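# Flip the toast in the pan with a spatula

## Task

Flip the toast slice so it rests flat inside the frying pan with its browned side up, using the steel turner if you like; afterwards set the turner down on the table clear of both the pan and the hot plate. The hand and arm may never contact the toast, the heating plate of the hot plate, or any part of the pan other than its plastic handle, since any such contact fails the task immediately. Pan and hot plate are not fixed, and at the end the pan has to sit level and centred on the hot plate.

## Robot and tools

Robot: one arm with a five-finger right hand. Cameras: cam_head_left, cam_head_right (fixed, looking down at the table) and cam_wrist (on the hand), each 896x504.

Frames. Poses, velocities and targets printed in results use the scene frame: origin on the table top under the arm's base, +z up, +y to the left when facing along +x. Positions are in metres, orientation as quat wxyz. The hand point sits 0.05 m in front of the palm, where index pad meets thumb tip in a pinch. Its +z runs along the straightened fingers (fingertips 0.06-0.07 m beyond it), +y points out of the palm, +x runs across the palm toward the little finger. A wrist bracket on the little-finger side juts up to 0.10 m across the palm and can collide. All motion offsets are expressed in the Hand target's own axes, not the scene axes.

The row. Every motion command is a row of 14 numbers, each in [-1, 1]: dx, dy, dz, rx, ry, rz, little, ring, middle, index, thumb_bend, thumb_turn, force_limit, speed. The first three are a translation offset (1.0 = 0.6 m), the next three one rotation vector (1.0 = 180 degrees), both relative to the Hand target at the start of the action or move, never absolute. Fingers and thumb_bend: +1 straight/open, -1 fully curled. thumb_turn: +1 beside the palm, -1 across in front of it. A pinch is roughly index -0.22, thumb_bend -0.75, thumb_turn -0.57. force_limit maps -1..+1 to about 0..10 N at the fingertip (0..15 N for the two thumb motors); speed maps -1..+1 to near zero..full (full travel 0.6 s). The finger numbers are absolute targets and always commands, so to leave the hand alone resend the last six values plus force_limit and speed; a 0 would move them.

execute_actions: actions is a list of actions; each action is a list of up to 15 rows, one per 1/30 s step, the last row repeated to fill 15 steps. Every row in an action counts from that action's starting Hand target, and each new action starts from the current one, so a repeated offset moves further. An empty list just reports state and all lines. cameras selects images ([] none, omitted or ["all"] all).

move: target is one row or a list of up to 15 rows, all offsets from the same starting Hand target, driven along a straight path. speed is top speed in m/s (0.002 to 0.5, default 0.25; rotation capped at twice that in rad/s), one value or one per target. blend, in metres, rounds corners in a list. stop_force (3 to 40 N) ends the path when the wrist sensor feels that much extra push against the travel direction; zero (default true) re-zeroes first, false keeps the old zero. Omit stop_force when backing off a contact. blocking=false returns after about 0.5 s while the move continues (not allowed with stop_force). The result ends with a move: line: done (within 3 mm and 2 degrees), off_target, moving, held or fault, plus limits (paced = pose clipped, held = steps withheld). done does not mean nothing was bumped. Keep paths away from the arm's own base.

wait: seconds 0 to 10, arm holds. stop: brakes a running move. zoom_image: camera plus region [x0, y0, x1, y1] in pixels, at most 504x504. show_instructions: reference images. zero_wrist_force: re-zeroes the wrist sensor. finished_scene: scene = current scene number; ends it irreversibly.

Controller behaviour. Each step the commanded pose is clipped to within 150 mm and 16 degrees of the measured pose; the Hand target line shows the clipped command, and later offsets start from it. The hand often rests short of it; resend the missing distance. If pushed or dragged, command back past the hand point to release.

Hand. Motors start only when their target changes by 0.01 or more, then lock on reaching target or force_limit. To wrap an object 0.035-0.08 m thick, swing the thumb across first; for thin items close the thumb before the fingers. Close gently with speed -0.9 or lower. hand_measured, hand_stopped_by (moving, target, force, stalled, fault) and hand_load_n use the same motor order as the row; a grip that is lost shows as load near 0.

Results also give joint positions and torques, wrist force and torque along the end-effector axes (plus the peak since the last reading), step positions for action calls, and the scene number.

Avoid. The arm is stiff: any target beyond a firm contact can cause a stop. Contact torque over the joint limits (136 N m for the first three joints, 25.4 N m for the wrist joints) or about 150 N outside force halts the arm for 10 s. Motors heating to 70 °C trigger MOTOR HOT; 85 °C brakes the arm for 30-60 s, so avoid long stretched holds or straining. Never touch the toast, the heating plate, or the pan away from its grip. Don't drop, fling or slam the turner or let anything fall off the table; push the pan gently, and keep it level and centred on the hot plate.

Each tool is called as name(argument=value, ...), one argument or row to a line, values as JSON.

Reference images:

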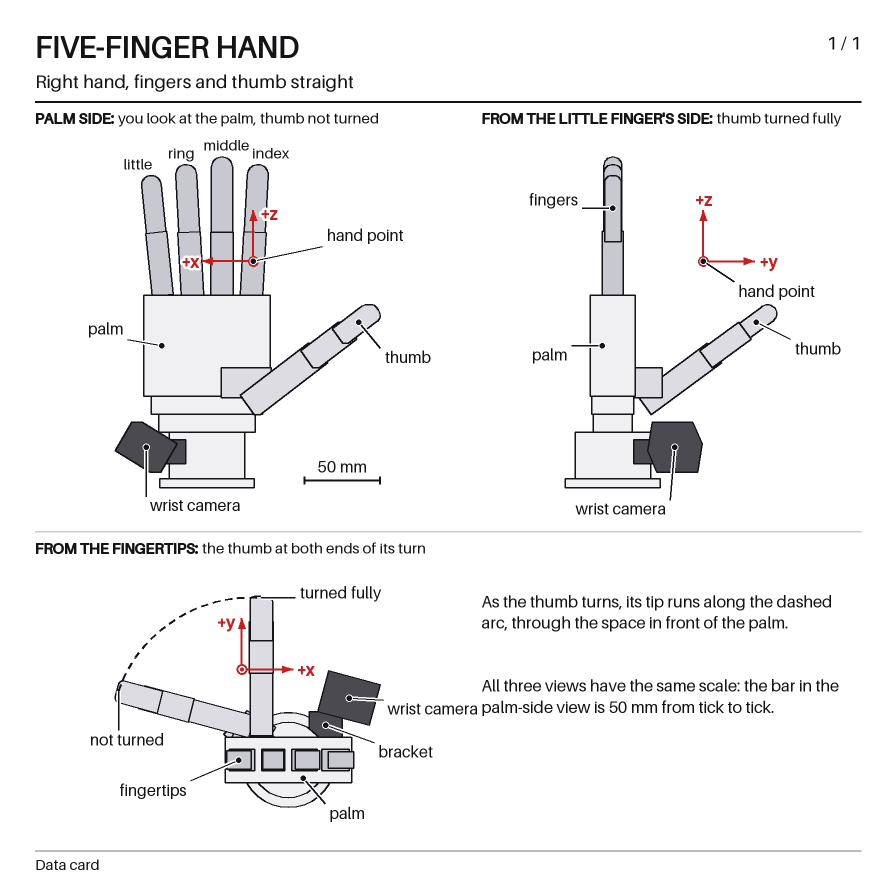

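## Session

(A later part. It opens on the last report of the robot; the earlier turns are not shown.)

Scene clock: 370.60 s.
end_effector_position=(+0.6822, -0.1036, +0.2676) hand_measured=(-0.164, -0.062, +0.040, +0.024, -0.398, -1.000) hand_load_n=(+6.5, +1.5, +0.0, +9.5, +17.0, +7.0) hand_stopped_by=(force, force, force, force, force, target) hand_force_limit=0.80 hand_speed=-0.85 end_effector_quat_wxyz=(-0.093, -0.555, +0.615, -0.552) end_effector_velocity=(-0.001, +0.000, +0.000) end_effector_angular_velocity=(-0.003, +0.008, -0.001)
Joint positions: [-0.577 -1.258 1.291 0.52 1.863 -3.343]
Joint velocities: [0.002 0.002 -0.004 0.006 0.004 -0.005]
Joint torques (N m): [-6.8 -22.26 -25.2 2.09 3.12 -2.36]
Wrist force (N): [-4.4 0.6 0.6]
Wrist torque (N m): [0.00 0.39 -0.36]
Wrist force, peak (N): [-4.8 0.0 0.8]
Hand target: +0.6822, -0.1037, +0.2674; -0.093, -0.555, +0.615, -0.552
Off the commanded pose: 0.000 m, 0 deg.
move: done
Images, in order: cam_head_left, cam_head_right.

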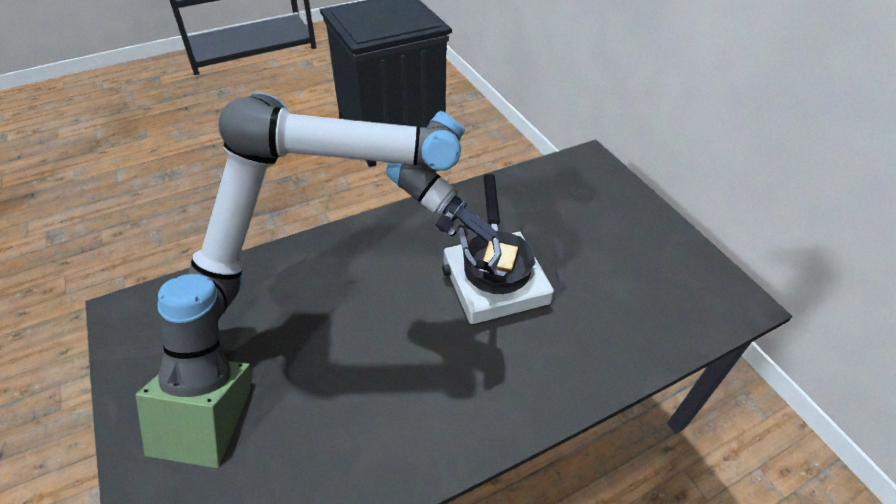

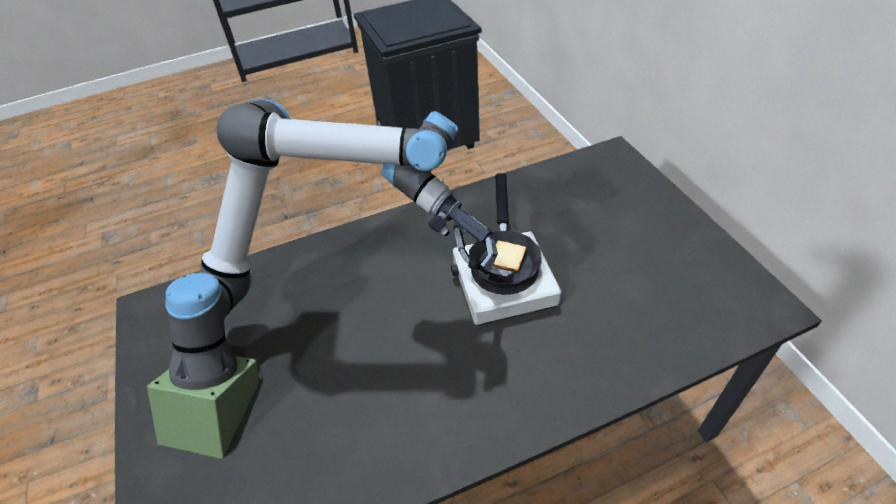

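move(
  target=[-0.0218,0.0173,0.0112,0,0,0,-0.7,-0.7,-0.75,-0.7,-0.95,-1,0.8,-0.85],
  speed=0.01,
  stop_force=3,
  cameras=["cam_head_left","cam_head_right"],
)

zoom_image(
  camera="cam_head_left",
  region=[460, 210, 540, 300],
)

zoom_image(
  camera="cam_head_right",
  region=[460, 210, 540, 300],
)

Scene clock: 378.47 s.
end_effector_position=(+0.6821, -0.1036, +0.2658) hand_measured=(-0.164, -0.062, +0.040, +0.024, -0.398, -1.000) hand_load_n=(+9.0, +2.5, +0.0, +10.0, +15.5, +6.0) hand_stopped_by=(force, force, force, force, force, target) hand_force_limit=0.80 hand_speed=-0.85 end_effector_quat_wxyz=(-0.093, -0.555, +0.615, -0.552)
Joint positions: [-0.576 -1.257 1.293 0.517 1.864 -3.343]
Joint torques (N m): [-22.55 -45.71 -23.41 2.52 0.03 -2.39]
Wrist force (N): [-3.6 -0.5 -0.1]
Wrist torque (N m): [0.01 0.22 -0.09]
Wrist force, peak (N): [-4.3 0.8 0.6]
Hand target: +0.6821, -0.1037, +0.2658; -0.093, -0.555, +0.615, -0.552 (not the last commanded pose)
Off the commanded pose: 0.016 m, 0 deg.
move: contact
Images, in order: cam_head_left, cam_head_right.

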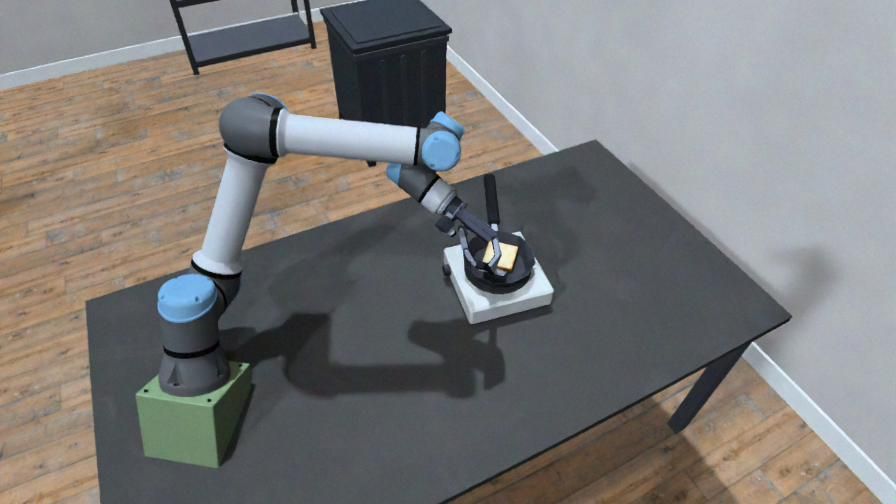

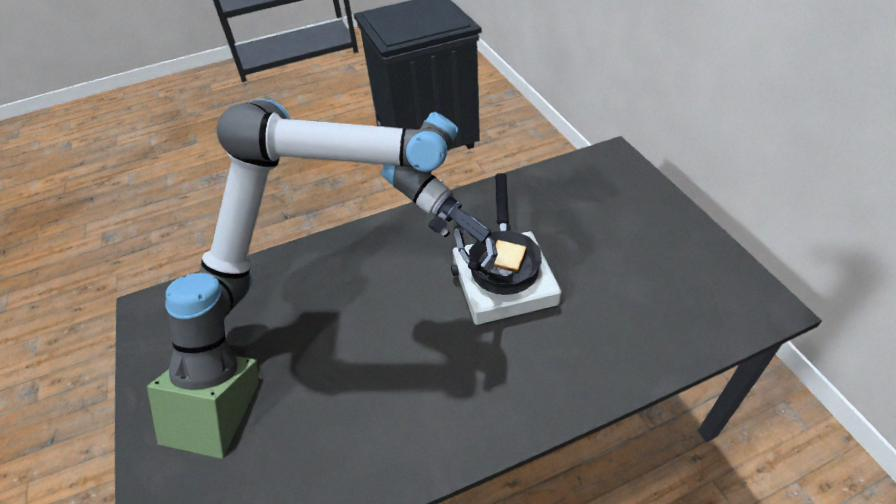

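Scaled by 5.600.

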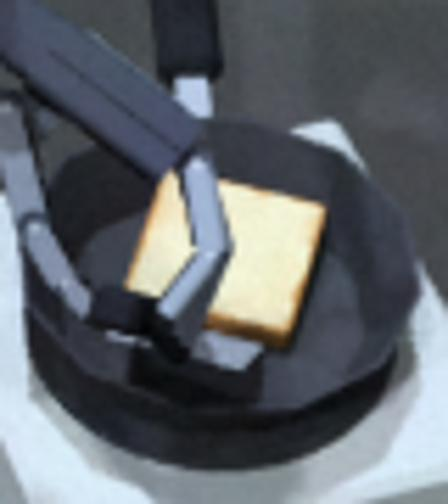

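Scaled by 5.600.

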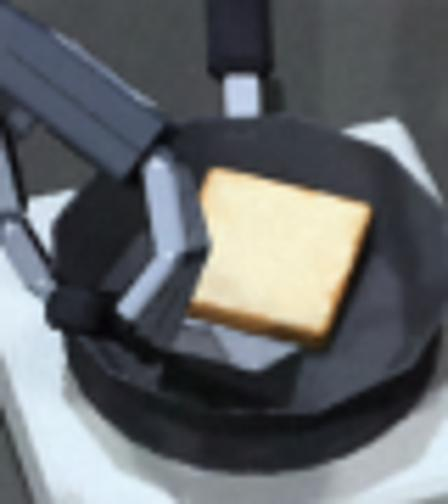

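move(
  target=[-0.0488,-0.023,-0.0015,0,0,0,-0.7,-0.7,-0.75,-0.7,-0.95,-1,0.8,-0.85],
  speed=0.02,
  stop_force=5,
  cameras=["cam_head_left","cam_head_right"],
)

zoom_image(
  camera="cam_head_left",
  region=[460, 210, 540, 300],
)

zoom_image(
  camera="cam_head_right",
  region=[460, 210, 540, 300],
)

Scene clock: 388.00 s.
end_effector_position=(+0.7032, -0.0828, +0.2527) hand_measured=(-0.164, -0.062, +0.040, +0.024, -0.398, -1.000) hand_load_n=(+7.0, +3.0, +0.0, +9.5, +16.5, +4.5) hand_stopped_by=(force, force, force, force, force, target) hand_force_limit=0.80 hand_speed=-0.85 end_effector_quat_wxyz=(-0.093, -0.555, +0.615, -0.552)
Joint positions: [-0.513 -1.205 1.218 0.551 1.917 -3.308]
Joint torques (N m): [-22.66 -48.94 -12.74 -1.55 0.28 -2.35]
Wrist force (N): [-2.6 -0.1 0.1]
Wrist torque (N m): [0.10 0.07 -0.02]
Wrist force, peak (N): [-3.8 -0.5 0.0]
Hand target: +0.7032, -0.0828, +0.2527; -0.093, -0.555, +0.615, -0.552
Off the commanded pose: 0.000 m, 0 deg.
move: done
Images, in order: cam_head_left, cam_head_right.

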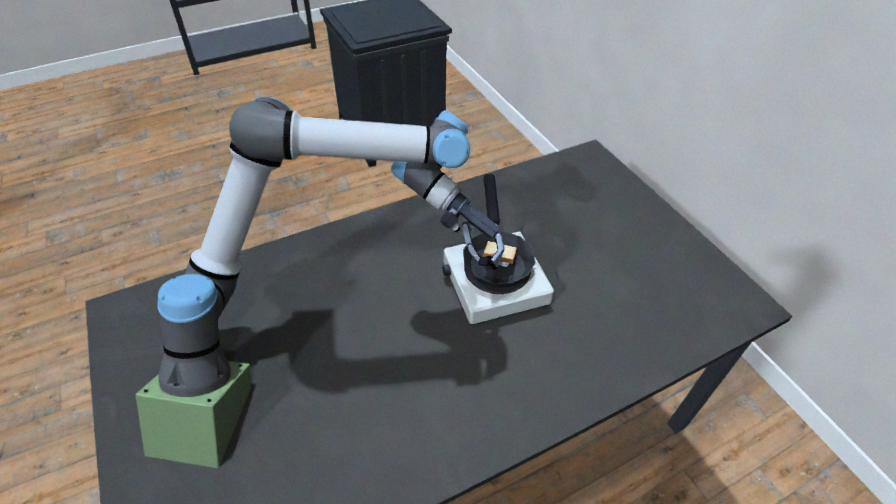

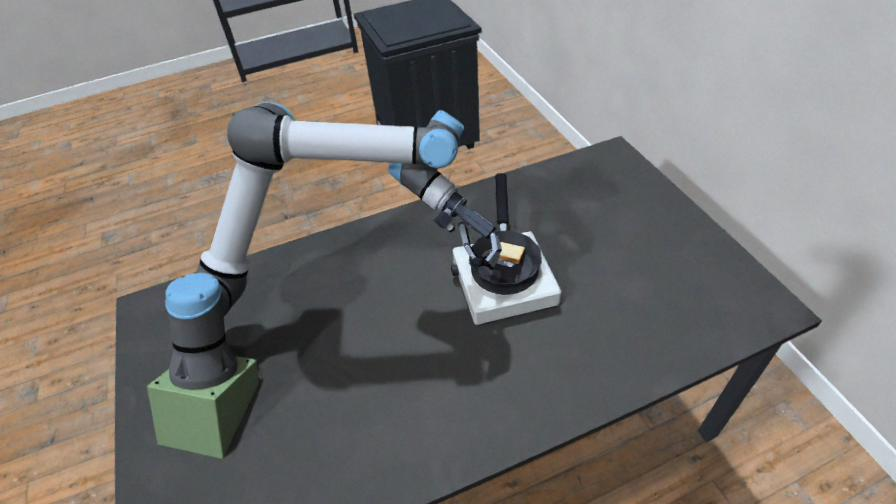

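Scaled by 5.600.

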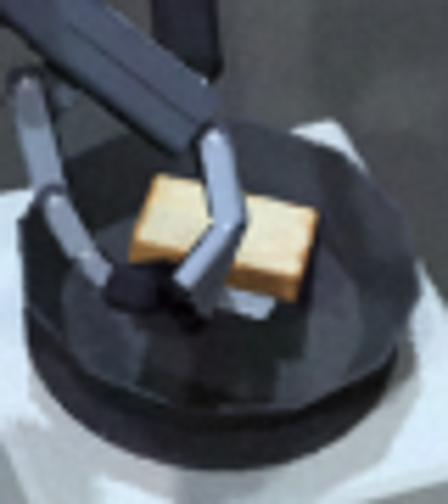

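Scaled by 5.600.

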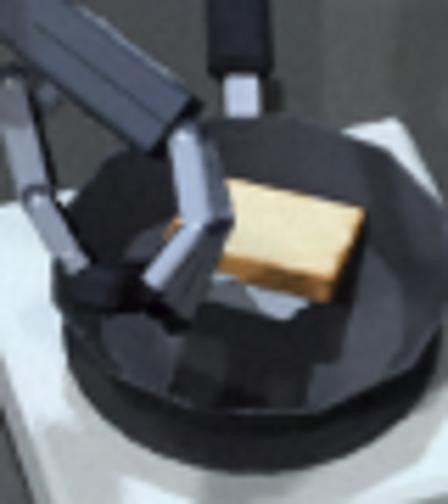

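move(
  target=[-0.0537,0.0073,0.0122,0.0083,-0.0219,0.0505,-0.7,-0.7,-0.75,-0.7,-0.95,-1,0.8,-0.85],
  speed=0.02,
  stop_force=5,
  cameras=["cam_head_left","cam_head_right"],
)

zoom_image(
  camera="cam_head_left",
  region=[460, 210, 540, 300],
)

zoom_image(
  camera="cam_head_right",
  region=[460, 210, 540, 300],
)

Scene clock: 401.10 s.
end_effector_position=(+0.7152, -0.0709, +0.2240) hand_measured=(-0.164, -0.062, +0.040, +0.024, -0.398, -1.000) hand_load_n=(+5.5, +2.0, +0.0, +10.5, +17.5, +4.5) hand_stopped_by=(force, force, force, force, force, target) hand_force_limit=0.80 hand_speed=-0.85 end_effector_quat_wxyz=(-0.021, -0.525, +0.653, -0.546)
Joint positions: [-0.513 -1.212 1.278 0.477 1.846 -3.155]
Joint torques (N m): [-8.31 -47.22 -24.61 2.24 2.35 -2.14]
Wrist force (N): [-2.2 1.2 1.2]
Wrist torque (N m): [-0.07 0.34 -0.36]
Wrist force, peak (N): [-3.7 0.8 1.1]
Hand target: +0.7152, -0.0709, +0.2240; -0.021, -0.525, +0.653, -0.546
Off the commanded pose: 0.000 m, 0 deg.
move: done
Images, in order: cam_head_left, cam_head_right.

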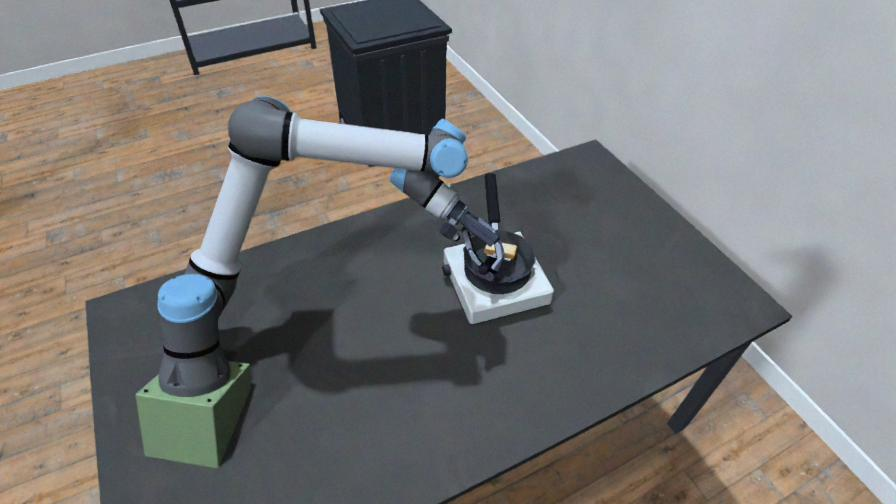

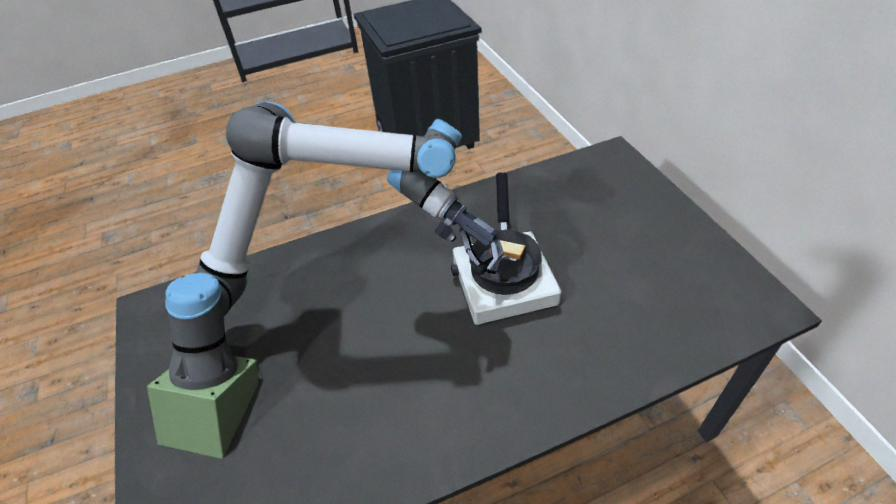

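Scaled by 5.600.

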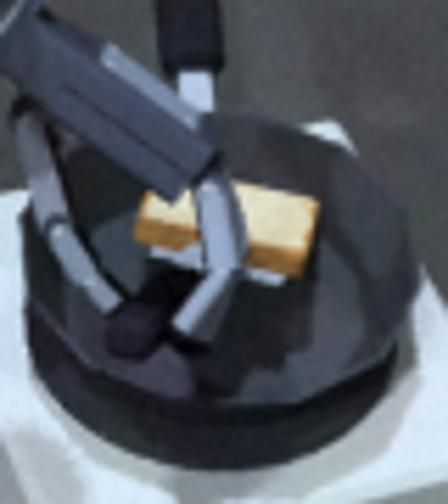

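Scaled by 5.600.

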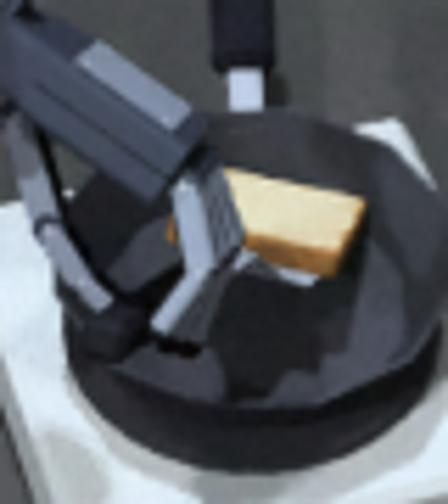

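move(
  target=[-0.043,-0.018,-0.001,0,0,0,-0.7,-0.7,-0.75,-0.7,-0.95,-1,0.8,-0.85],
  speed=0.02,
  stop_force=5,
  cameras=["cam_head_left","cam_head_right"],
)

zoom_image(
  camera="cam_head_left",
  region=[460, 210, 540, 300],
)

zoom_image(
  camera="cam_head_right",
  region=[460, 210, 540, 300],
)

Scene clock: 407.03 s.
end_effector_position=(+0.7341, -0.0518, +0.2162) hand_measured=(-0.164, -0.062, +0.040, +0.024, -0.398, -1.000) hand_load_n=(+6.5, +3.0, +0.0, +10.0, +16.5, +3.5) hand_stopped_by=(force, force, force, force, force, target) hand_force_limit=0.80 hand_speed=-0.85 end_effector_quat_wxyz=(-0.021, -0.525, +0.653, -0.546)
Joint positions: [-0.463 -1.165 1.2 0.517 1.889 -3.128]
Joint torques (N m): [-22.41 -50.5 -12.28 -1.42 0.45 -2.47]
Wrist force (N): [-2.8 0.1 0.0]
Wrist torque (N m): [0.13 0.13 0.01]
Wrist force, peak (N): [-2.4 1.1 1.2]
Hand target: +0.7341, -0.0518, +0.2162; -0.021, -0.525, +0.653, -0.546
Off the commanded pose: 0.000 m, 0 deg.
move: done
Images, in order: cam_head_left, cam_head_right.

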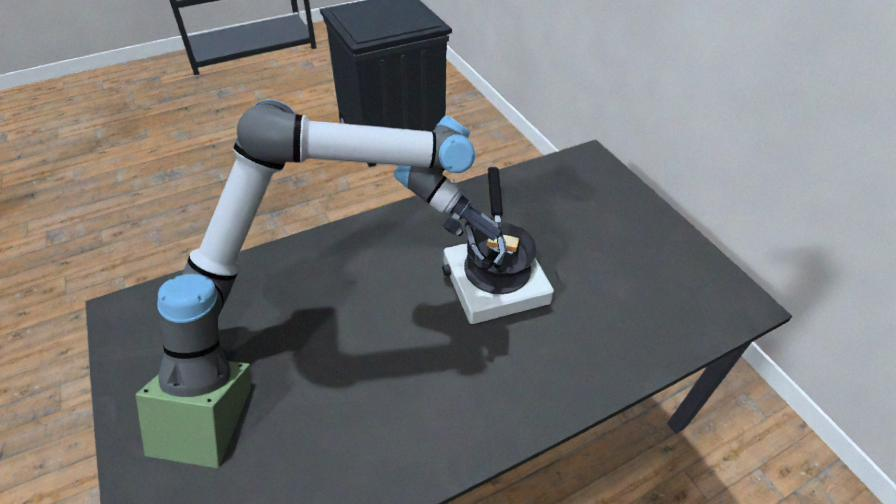

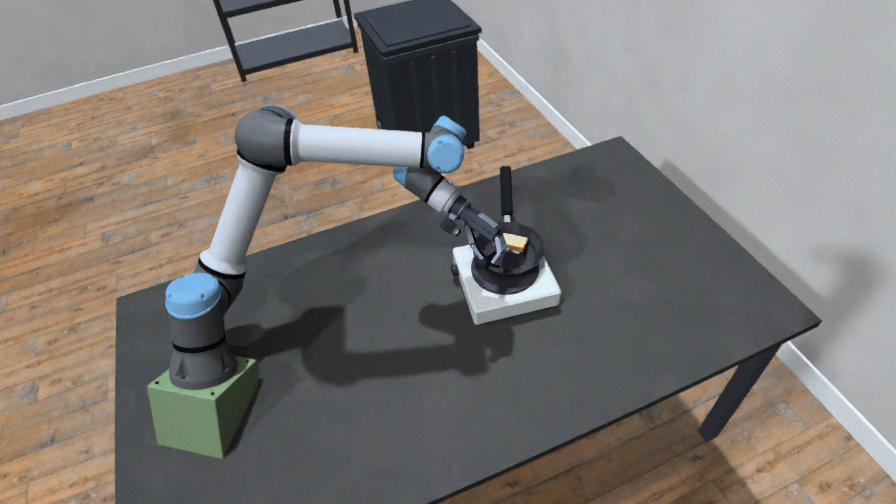

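Scaled by 5.600.

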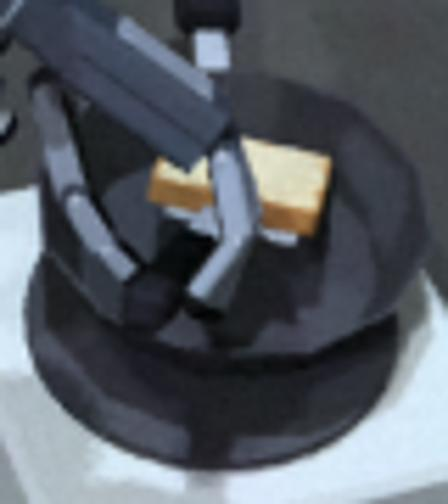

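Scaled by 5.600.

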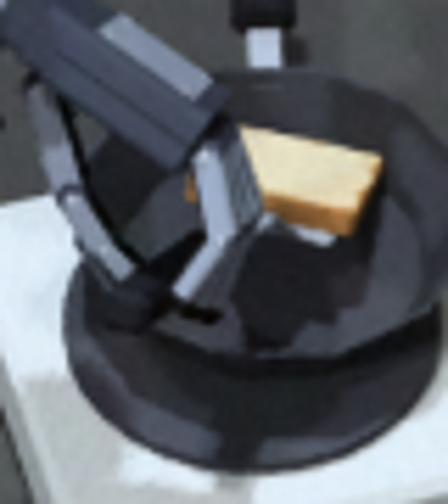

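move(
  target=[0.0268,0.0693,0.0255,0.0167,-0.0437,0.101,-0.7,-0.7,-0.75,-0.7,-0.95,-1,0.8,-0.85],
  speed=0.08,
  cameras=["cam_head_left","cam_head_right"],
)

zoom_image(
  camera="cam_head_left",
  region=[450, 200, 550, 300],
)

zoom_image(
  camera="cam_head_right",
  region=[450, 200, 550, 300],
)

Scene clock: 416.13 s.
end_effector_position=(+0.7059, -0.0798, +0.1912) hand_measured=(-0.166, -0.062, +0.040, +0.024, -0.398, -1.000) hand_load_n=(+5.0, +1.0, +0.0, +10.5, +16.0, +4.0) hand_stopped_by=(force, force, force, force, force, target) hand_force_limit=0.80 hand_speed=-0.85 end_effector_quat_wxyz=(+0.124, -0.451, +0.713, -0.523)
Joint positions: [-0.608 -1.292 1.522 0.236 1.633 -2.896]
Joint torques (N m): [-6.77 -19.9 -24.34 2.31 2.69 -1.85]
Wrist force (N): [-2.3 2.0 1.1]
Wrist torque (N m): [0.03 0.29 -0.32]
Wrist force, peak (N): [-3.1 2.4 0.6]
Hand target: +0.7058, -0.0798, +0.1910; +0.124, -0.452, +0.713, -0.522
Off the commanded pose: 0.000 m, 0 deg.
move: done
Images, in order: cam_head_left, cam_head_right.

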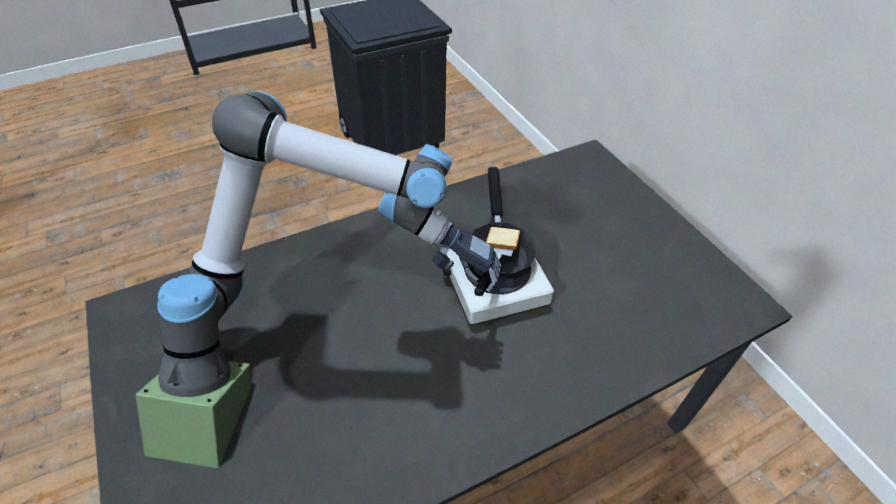

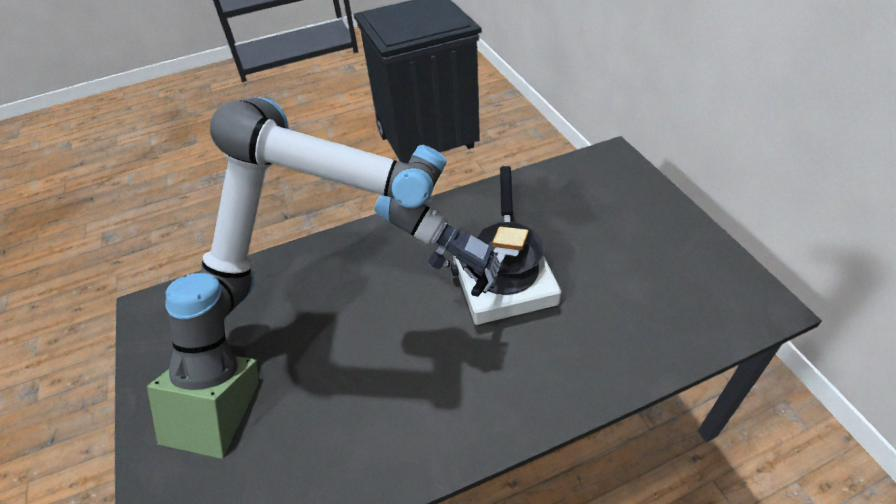

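Scaled by 5.040.

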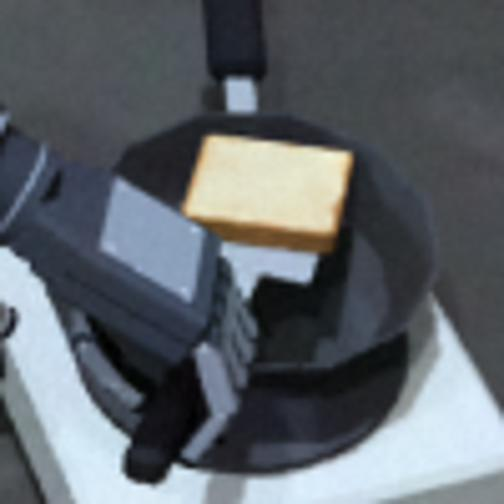

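Scaled by 5.040.

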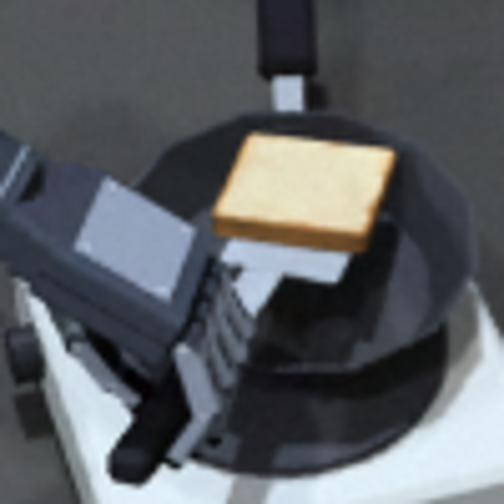

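move(
  target=[0.0195,0.023,0.0072,0.0125,-0.0328,0.0757,-0.7,-0.7,-0.75,-0.7,-0.95,-1,0.8,-0.85],
  speed=0.06,
  cameras=["cam_head_left","cam_head_right"],
)

zoom_image(
  camera="cam_head_left",
  region=[450, 180, 560, 330],
)

zoom_image(
  camera="cam_head_right",
  region=[450, 180, 560, 330],
)

Scene clock: 423.63 s.
end_effector_position=(+0.6950, -0.0910, +0.1809) hand_measured=(-0.166, -0.062, +0.040, +0.024, -0.398, -1.000) hand_load_n=(+5.0, +1.0, +0.0, +10.5, +16.0, +4.0) hand_stopped_by=(force, force, force, force, force, target) hand_force_limit=0.80 hand_speed=-0.85 end_effector_quat_wxyz=(+0.230, -0.387, +0.743, -0.494) end_effector_velocity=(-0.001, +0.000, +0.000) end_effector_angular_velocity=(-0.003, +0.005, -0.002)
Joint positions: [-0.699 -1.339 1.691 0.043 1.467 -2.694]
Joint velocities: [0.001 0 -0.002 0.005 0.004 -0.004]
Joint torques (N m): [-7.04 -28.11 -24.5 1.96 2.38 -1.77]
Wrist force (N): [-1.7 2.0 1.5]
Wrist torque (N m): [0.02 0.21 -0.32]
Wrist force, peak (N): [-2.4 2.3 1.1]
Hand target: +0.6950, -0.0909, +0.1808; +0.230, -0.388, +0.744, -0.494
Off the commanded pose: 0.000 m, 0 deg.
move: done
Images, in order: cam_head_left, cam_head_right.

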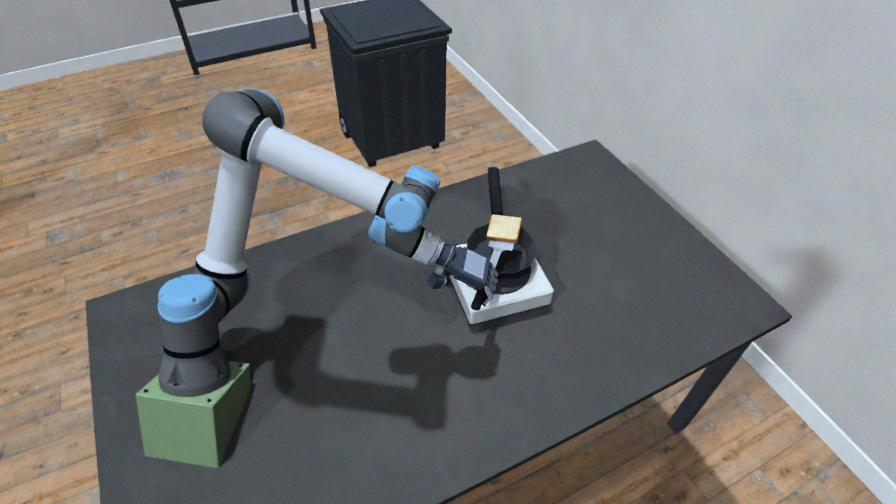

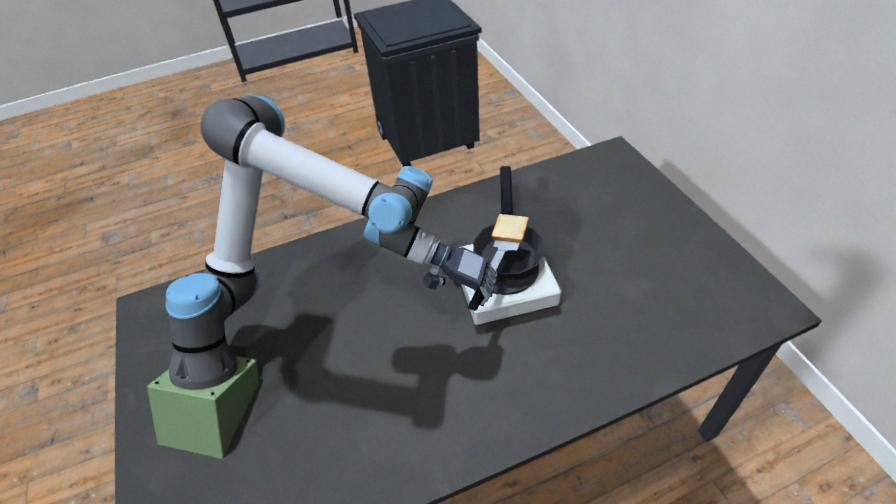

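Scaled by 3.360.

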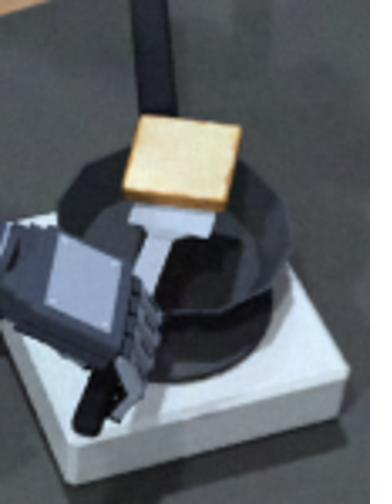

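Scaled by 3.360.

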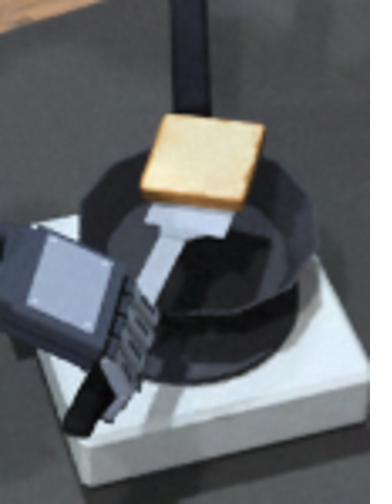

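move(
  target=[-0.0242,0.0173,-0.0872,-0.0627,0.0193,-0.0358,-0.7,-0.7,-0.75,-0.7,-0.95,-1,0.8,-0.85],
  speed=0.06,
  cameras=["cam_head_left","cam_head_right"],
)

zoom_image(
  camera="cam_head_left",
  region=[450, 180, 560, 330],
)

zoom_image(
  camera="cam_head_right",
  region=[450, 180, 560, 330],
)

Scene clock: 444.40 s.
end_effector_position=(+0.6621, -0.0479, +0.1920) hand_measured=(-0.166, -0.062, +0.040, +0.024, -0.398, -1.000) hand_load_n=(+5.5, +0.0, +0.0, +11.5, +16.0, +4.0) hand_stopped_by=(force, force, force, force, force, target) hand_force_limit=0.80 hand_speed=-0.85 end_effector_quat_wxyz=(+0.140, -0.434, +0.772, -0.442)
Joint positions: [-0.665 -1.357 1.571 0.385 1.478 -2.811]
Joint torques (N m): [-20.57 -17.16 -13.14 -1.23 -0.27 2.51]
Wrist force (N): [-2.1 1.8 1.6]
Wrist torque (N m): [0.01 0.22 -0.30]
Wrist force, peak (N): [-2.4 2.2 1.5]
Hand target: +0.6620, -0.0480, +0.1920; +0.140, -0.434, +0.772, -0.442
Off the commanded pose: 0.000 m, 0 deg.
move: done
Images, in order: cam_head_left, cam_head_right.

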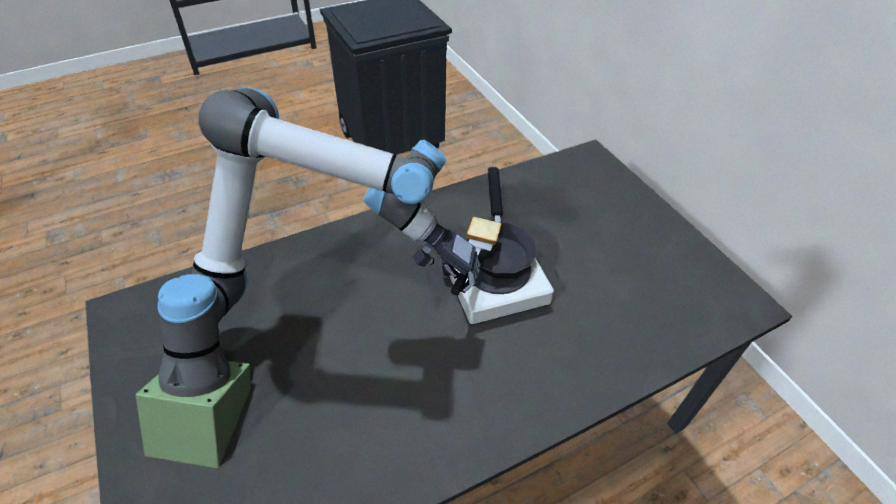

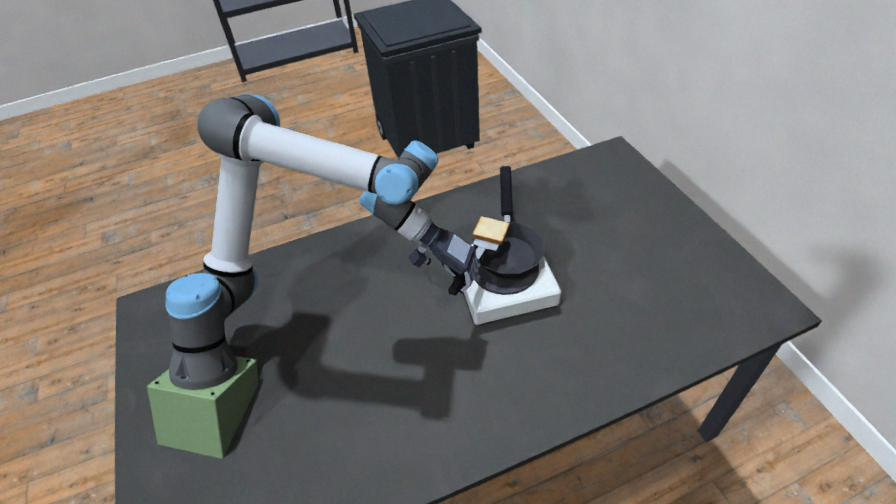

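Scaled by 3.360.

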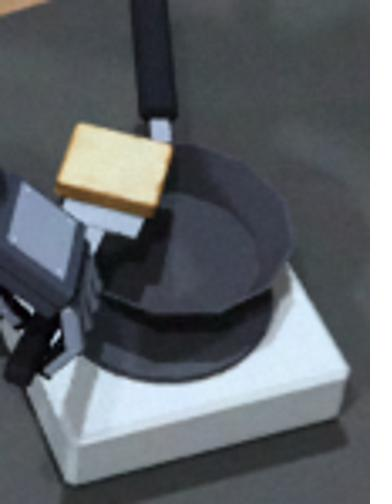

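Scaled by 3.360.

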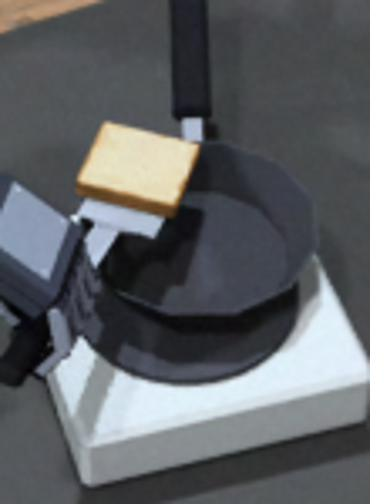

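move(
  target=[-0.0138,0.0438,0.0347,-0.061,0.0149,-0.0257,-0.7,-0.7,-0.75,-0.7,-0.95,-1,0.8,-0.85],
  speed=0.05,
  stop_force=5,
  cameras=["cam_head_left","cam_head_right"],
)

zoom_image(
  camera="cam_head_left",
  region=[450, 180, 560, 330],
)

zoom_image(
  camera="cam_head_right",
  region=[450, 180, 560, 330],
)

Scene clock: 461.53 s.
end_effector_position=(+0.6650, -0.0470, +0.1576) hand_measured=(-0.166, -0.062, +0.040, +0.024, -0.398, -1.000) hand_load_n=(+4.0, +7.0, +0.0, +6.5, +13.0, +3.5) hand_stopped_by=(force, force, force, force, force, target) hand_force_limit=0.80 hand_speed=-0.85 end_effector_quat_wxyz=(+0.062, -0.466, +0.796, -0.382)
Joint positions: [-0.62 -1.199 1.383 0.612 1.502 -2.879]
Joint torques (N m): [-22.64 -45.99 -11.78 -1.51 -0.4 2.24]
Wrist force (N): [-1.4 0.6 1.5]
Wrist torque (N m): [0.00 0.03 -0.09]
Wrist force, peak (N): [-2.4 1.9 1.8]
Hand target: +0.6650, -0.0470, +0.1576; +0.062, -0.466, +0.796, -0.382
Off the commanded pose: 0.000 m, 0 deg.
move: done
Images, in order: cam_head_left, cam_head_right.

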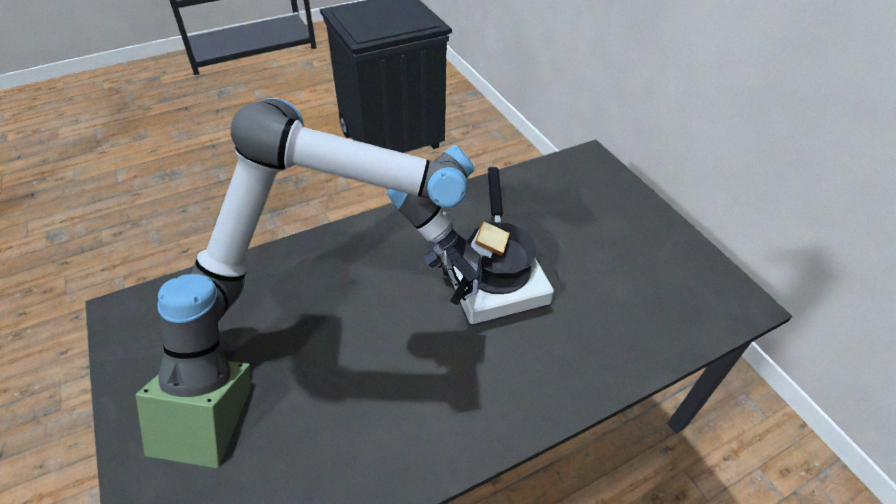

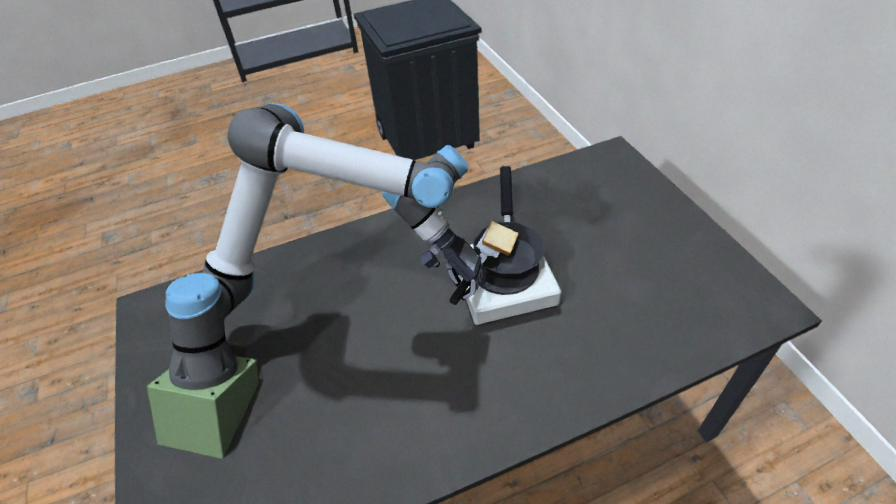

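Scaled by 3.360.

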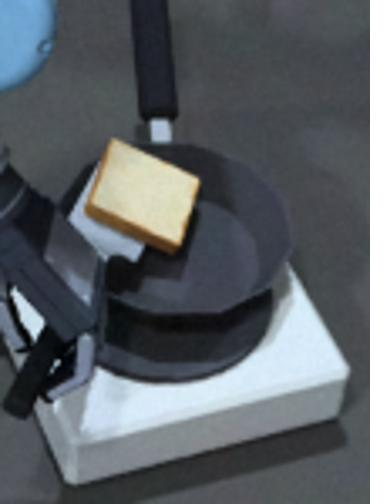

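Scaled by 3.360.

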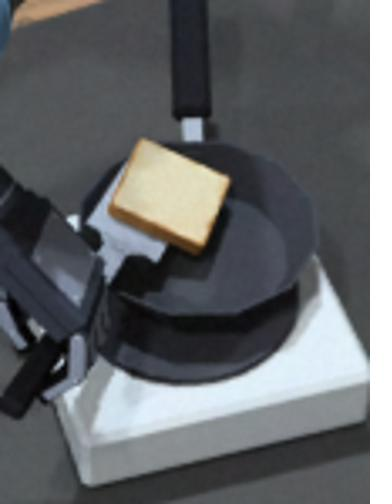

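move(
  target=[0.0117,-0.0328,0.0155,-0.1637,-0.0248,0.0173,-0.7,-0.7,-0.75,-0.7,-0.95,-1,0.8,-0.85],
  speed=0.3,
  cameras=["cam_head_left","cam_head_right"],
)

zoom_image(
  camera="cam_head_left",
  region=[450, 180, 560, 330],
)

zoom_image(
  camera="cam_head_right",
  region=[450, 180, 560, 330],
)

Scene clock: 470.80 s.
end_effector_position=(+0.6790, -0.0631, +0.1660) hand_measured=(-0.166, -0.062, +0.040, +0.024, -0.398, -1.000) hand_load_n=(+4.5, +3.5, +0.0, +7.0, +14.5, +4.0) hand_stopped_by=(force, force, force, force, force, target) hand_force_limit=0.80 hand_speed=-0.85 end_effector_quat_wxyz=(-0.018, -0.459, +0.876, -0.147) end_effector_velocity=(+0.001, +0.000, +0.001) end_effector_angular_velocity=(+0.000, -0.001, +0.002)
Joint positions: [-0.717 -0.778 0.752 1.334 1.27 -3.006]
Joint velocities: [0 0.001 -0.005 0.003 -0.001 -0.001]
Joint torques (N m): [-17.56 -37.84 -21.52 4.15 -0.7 1.72]
Wrist force (N): [-1.6 0.1 2.3]
Wrist torque (N m): [-0.09 0.11 -0.21]
Wrist force, peak (N): [-1.9 0.2 3.1]
Hand target: +0.6790, -0.0630, +0.1660; -0.018, -0.459, +0.876, -0.147
Off the commanded pose: 0.000 m, 0 deg.
move: done
Images, in order: cam_head_left, cam_head_right.

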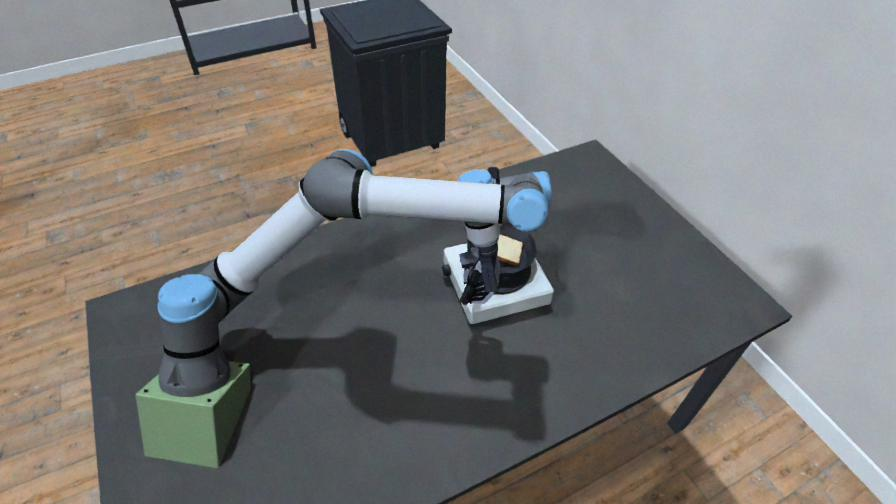

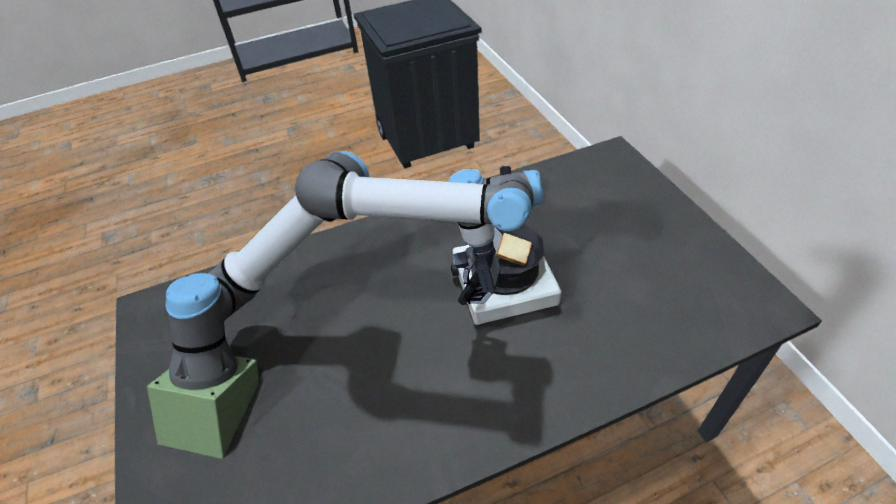

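Scaled by 3.360.

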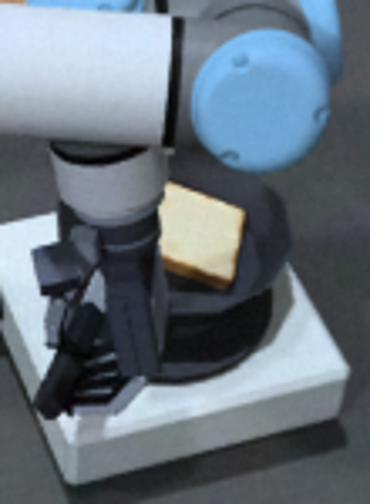

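Scaled by 3.360.

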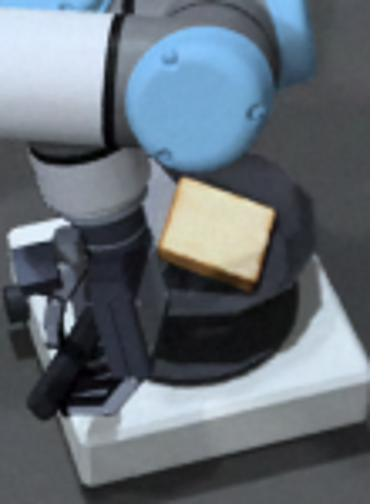

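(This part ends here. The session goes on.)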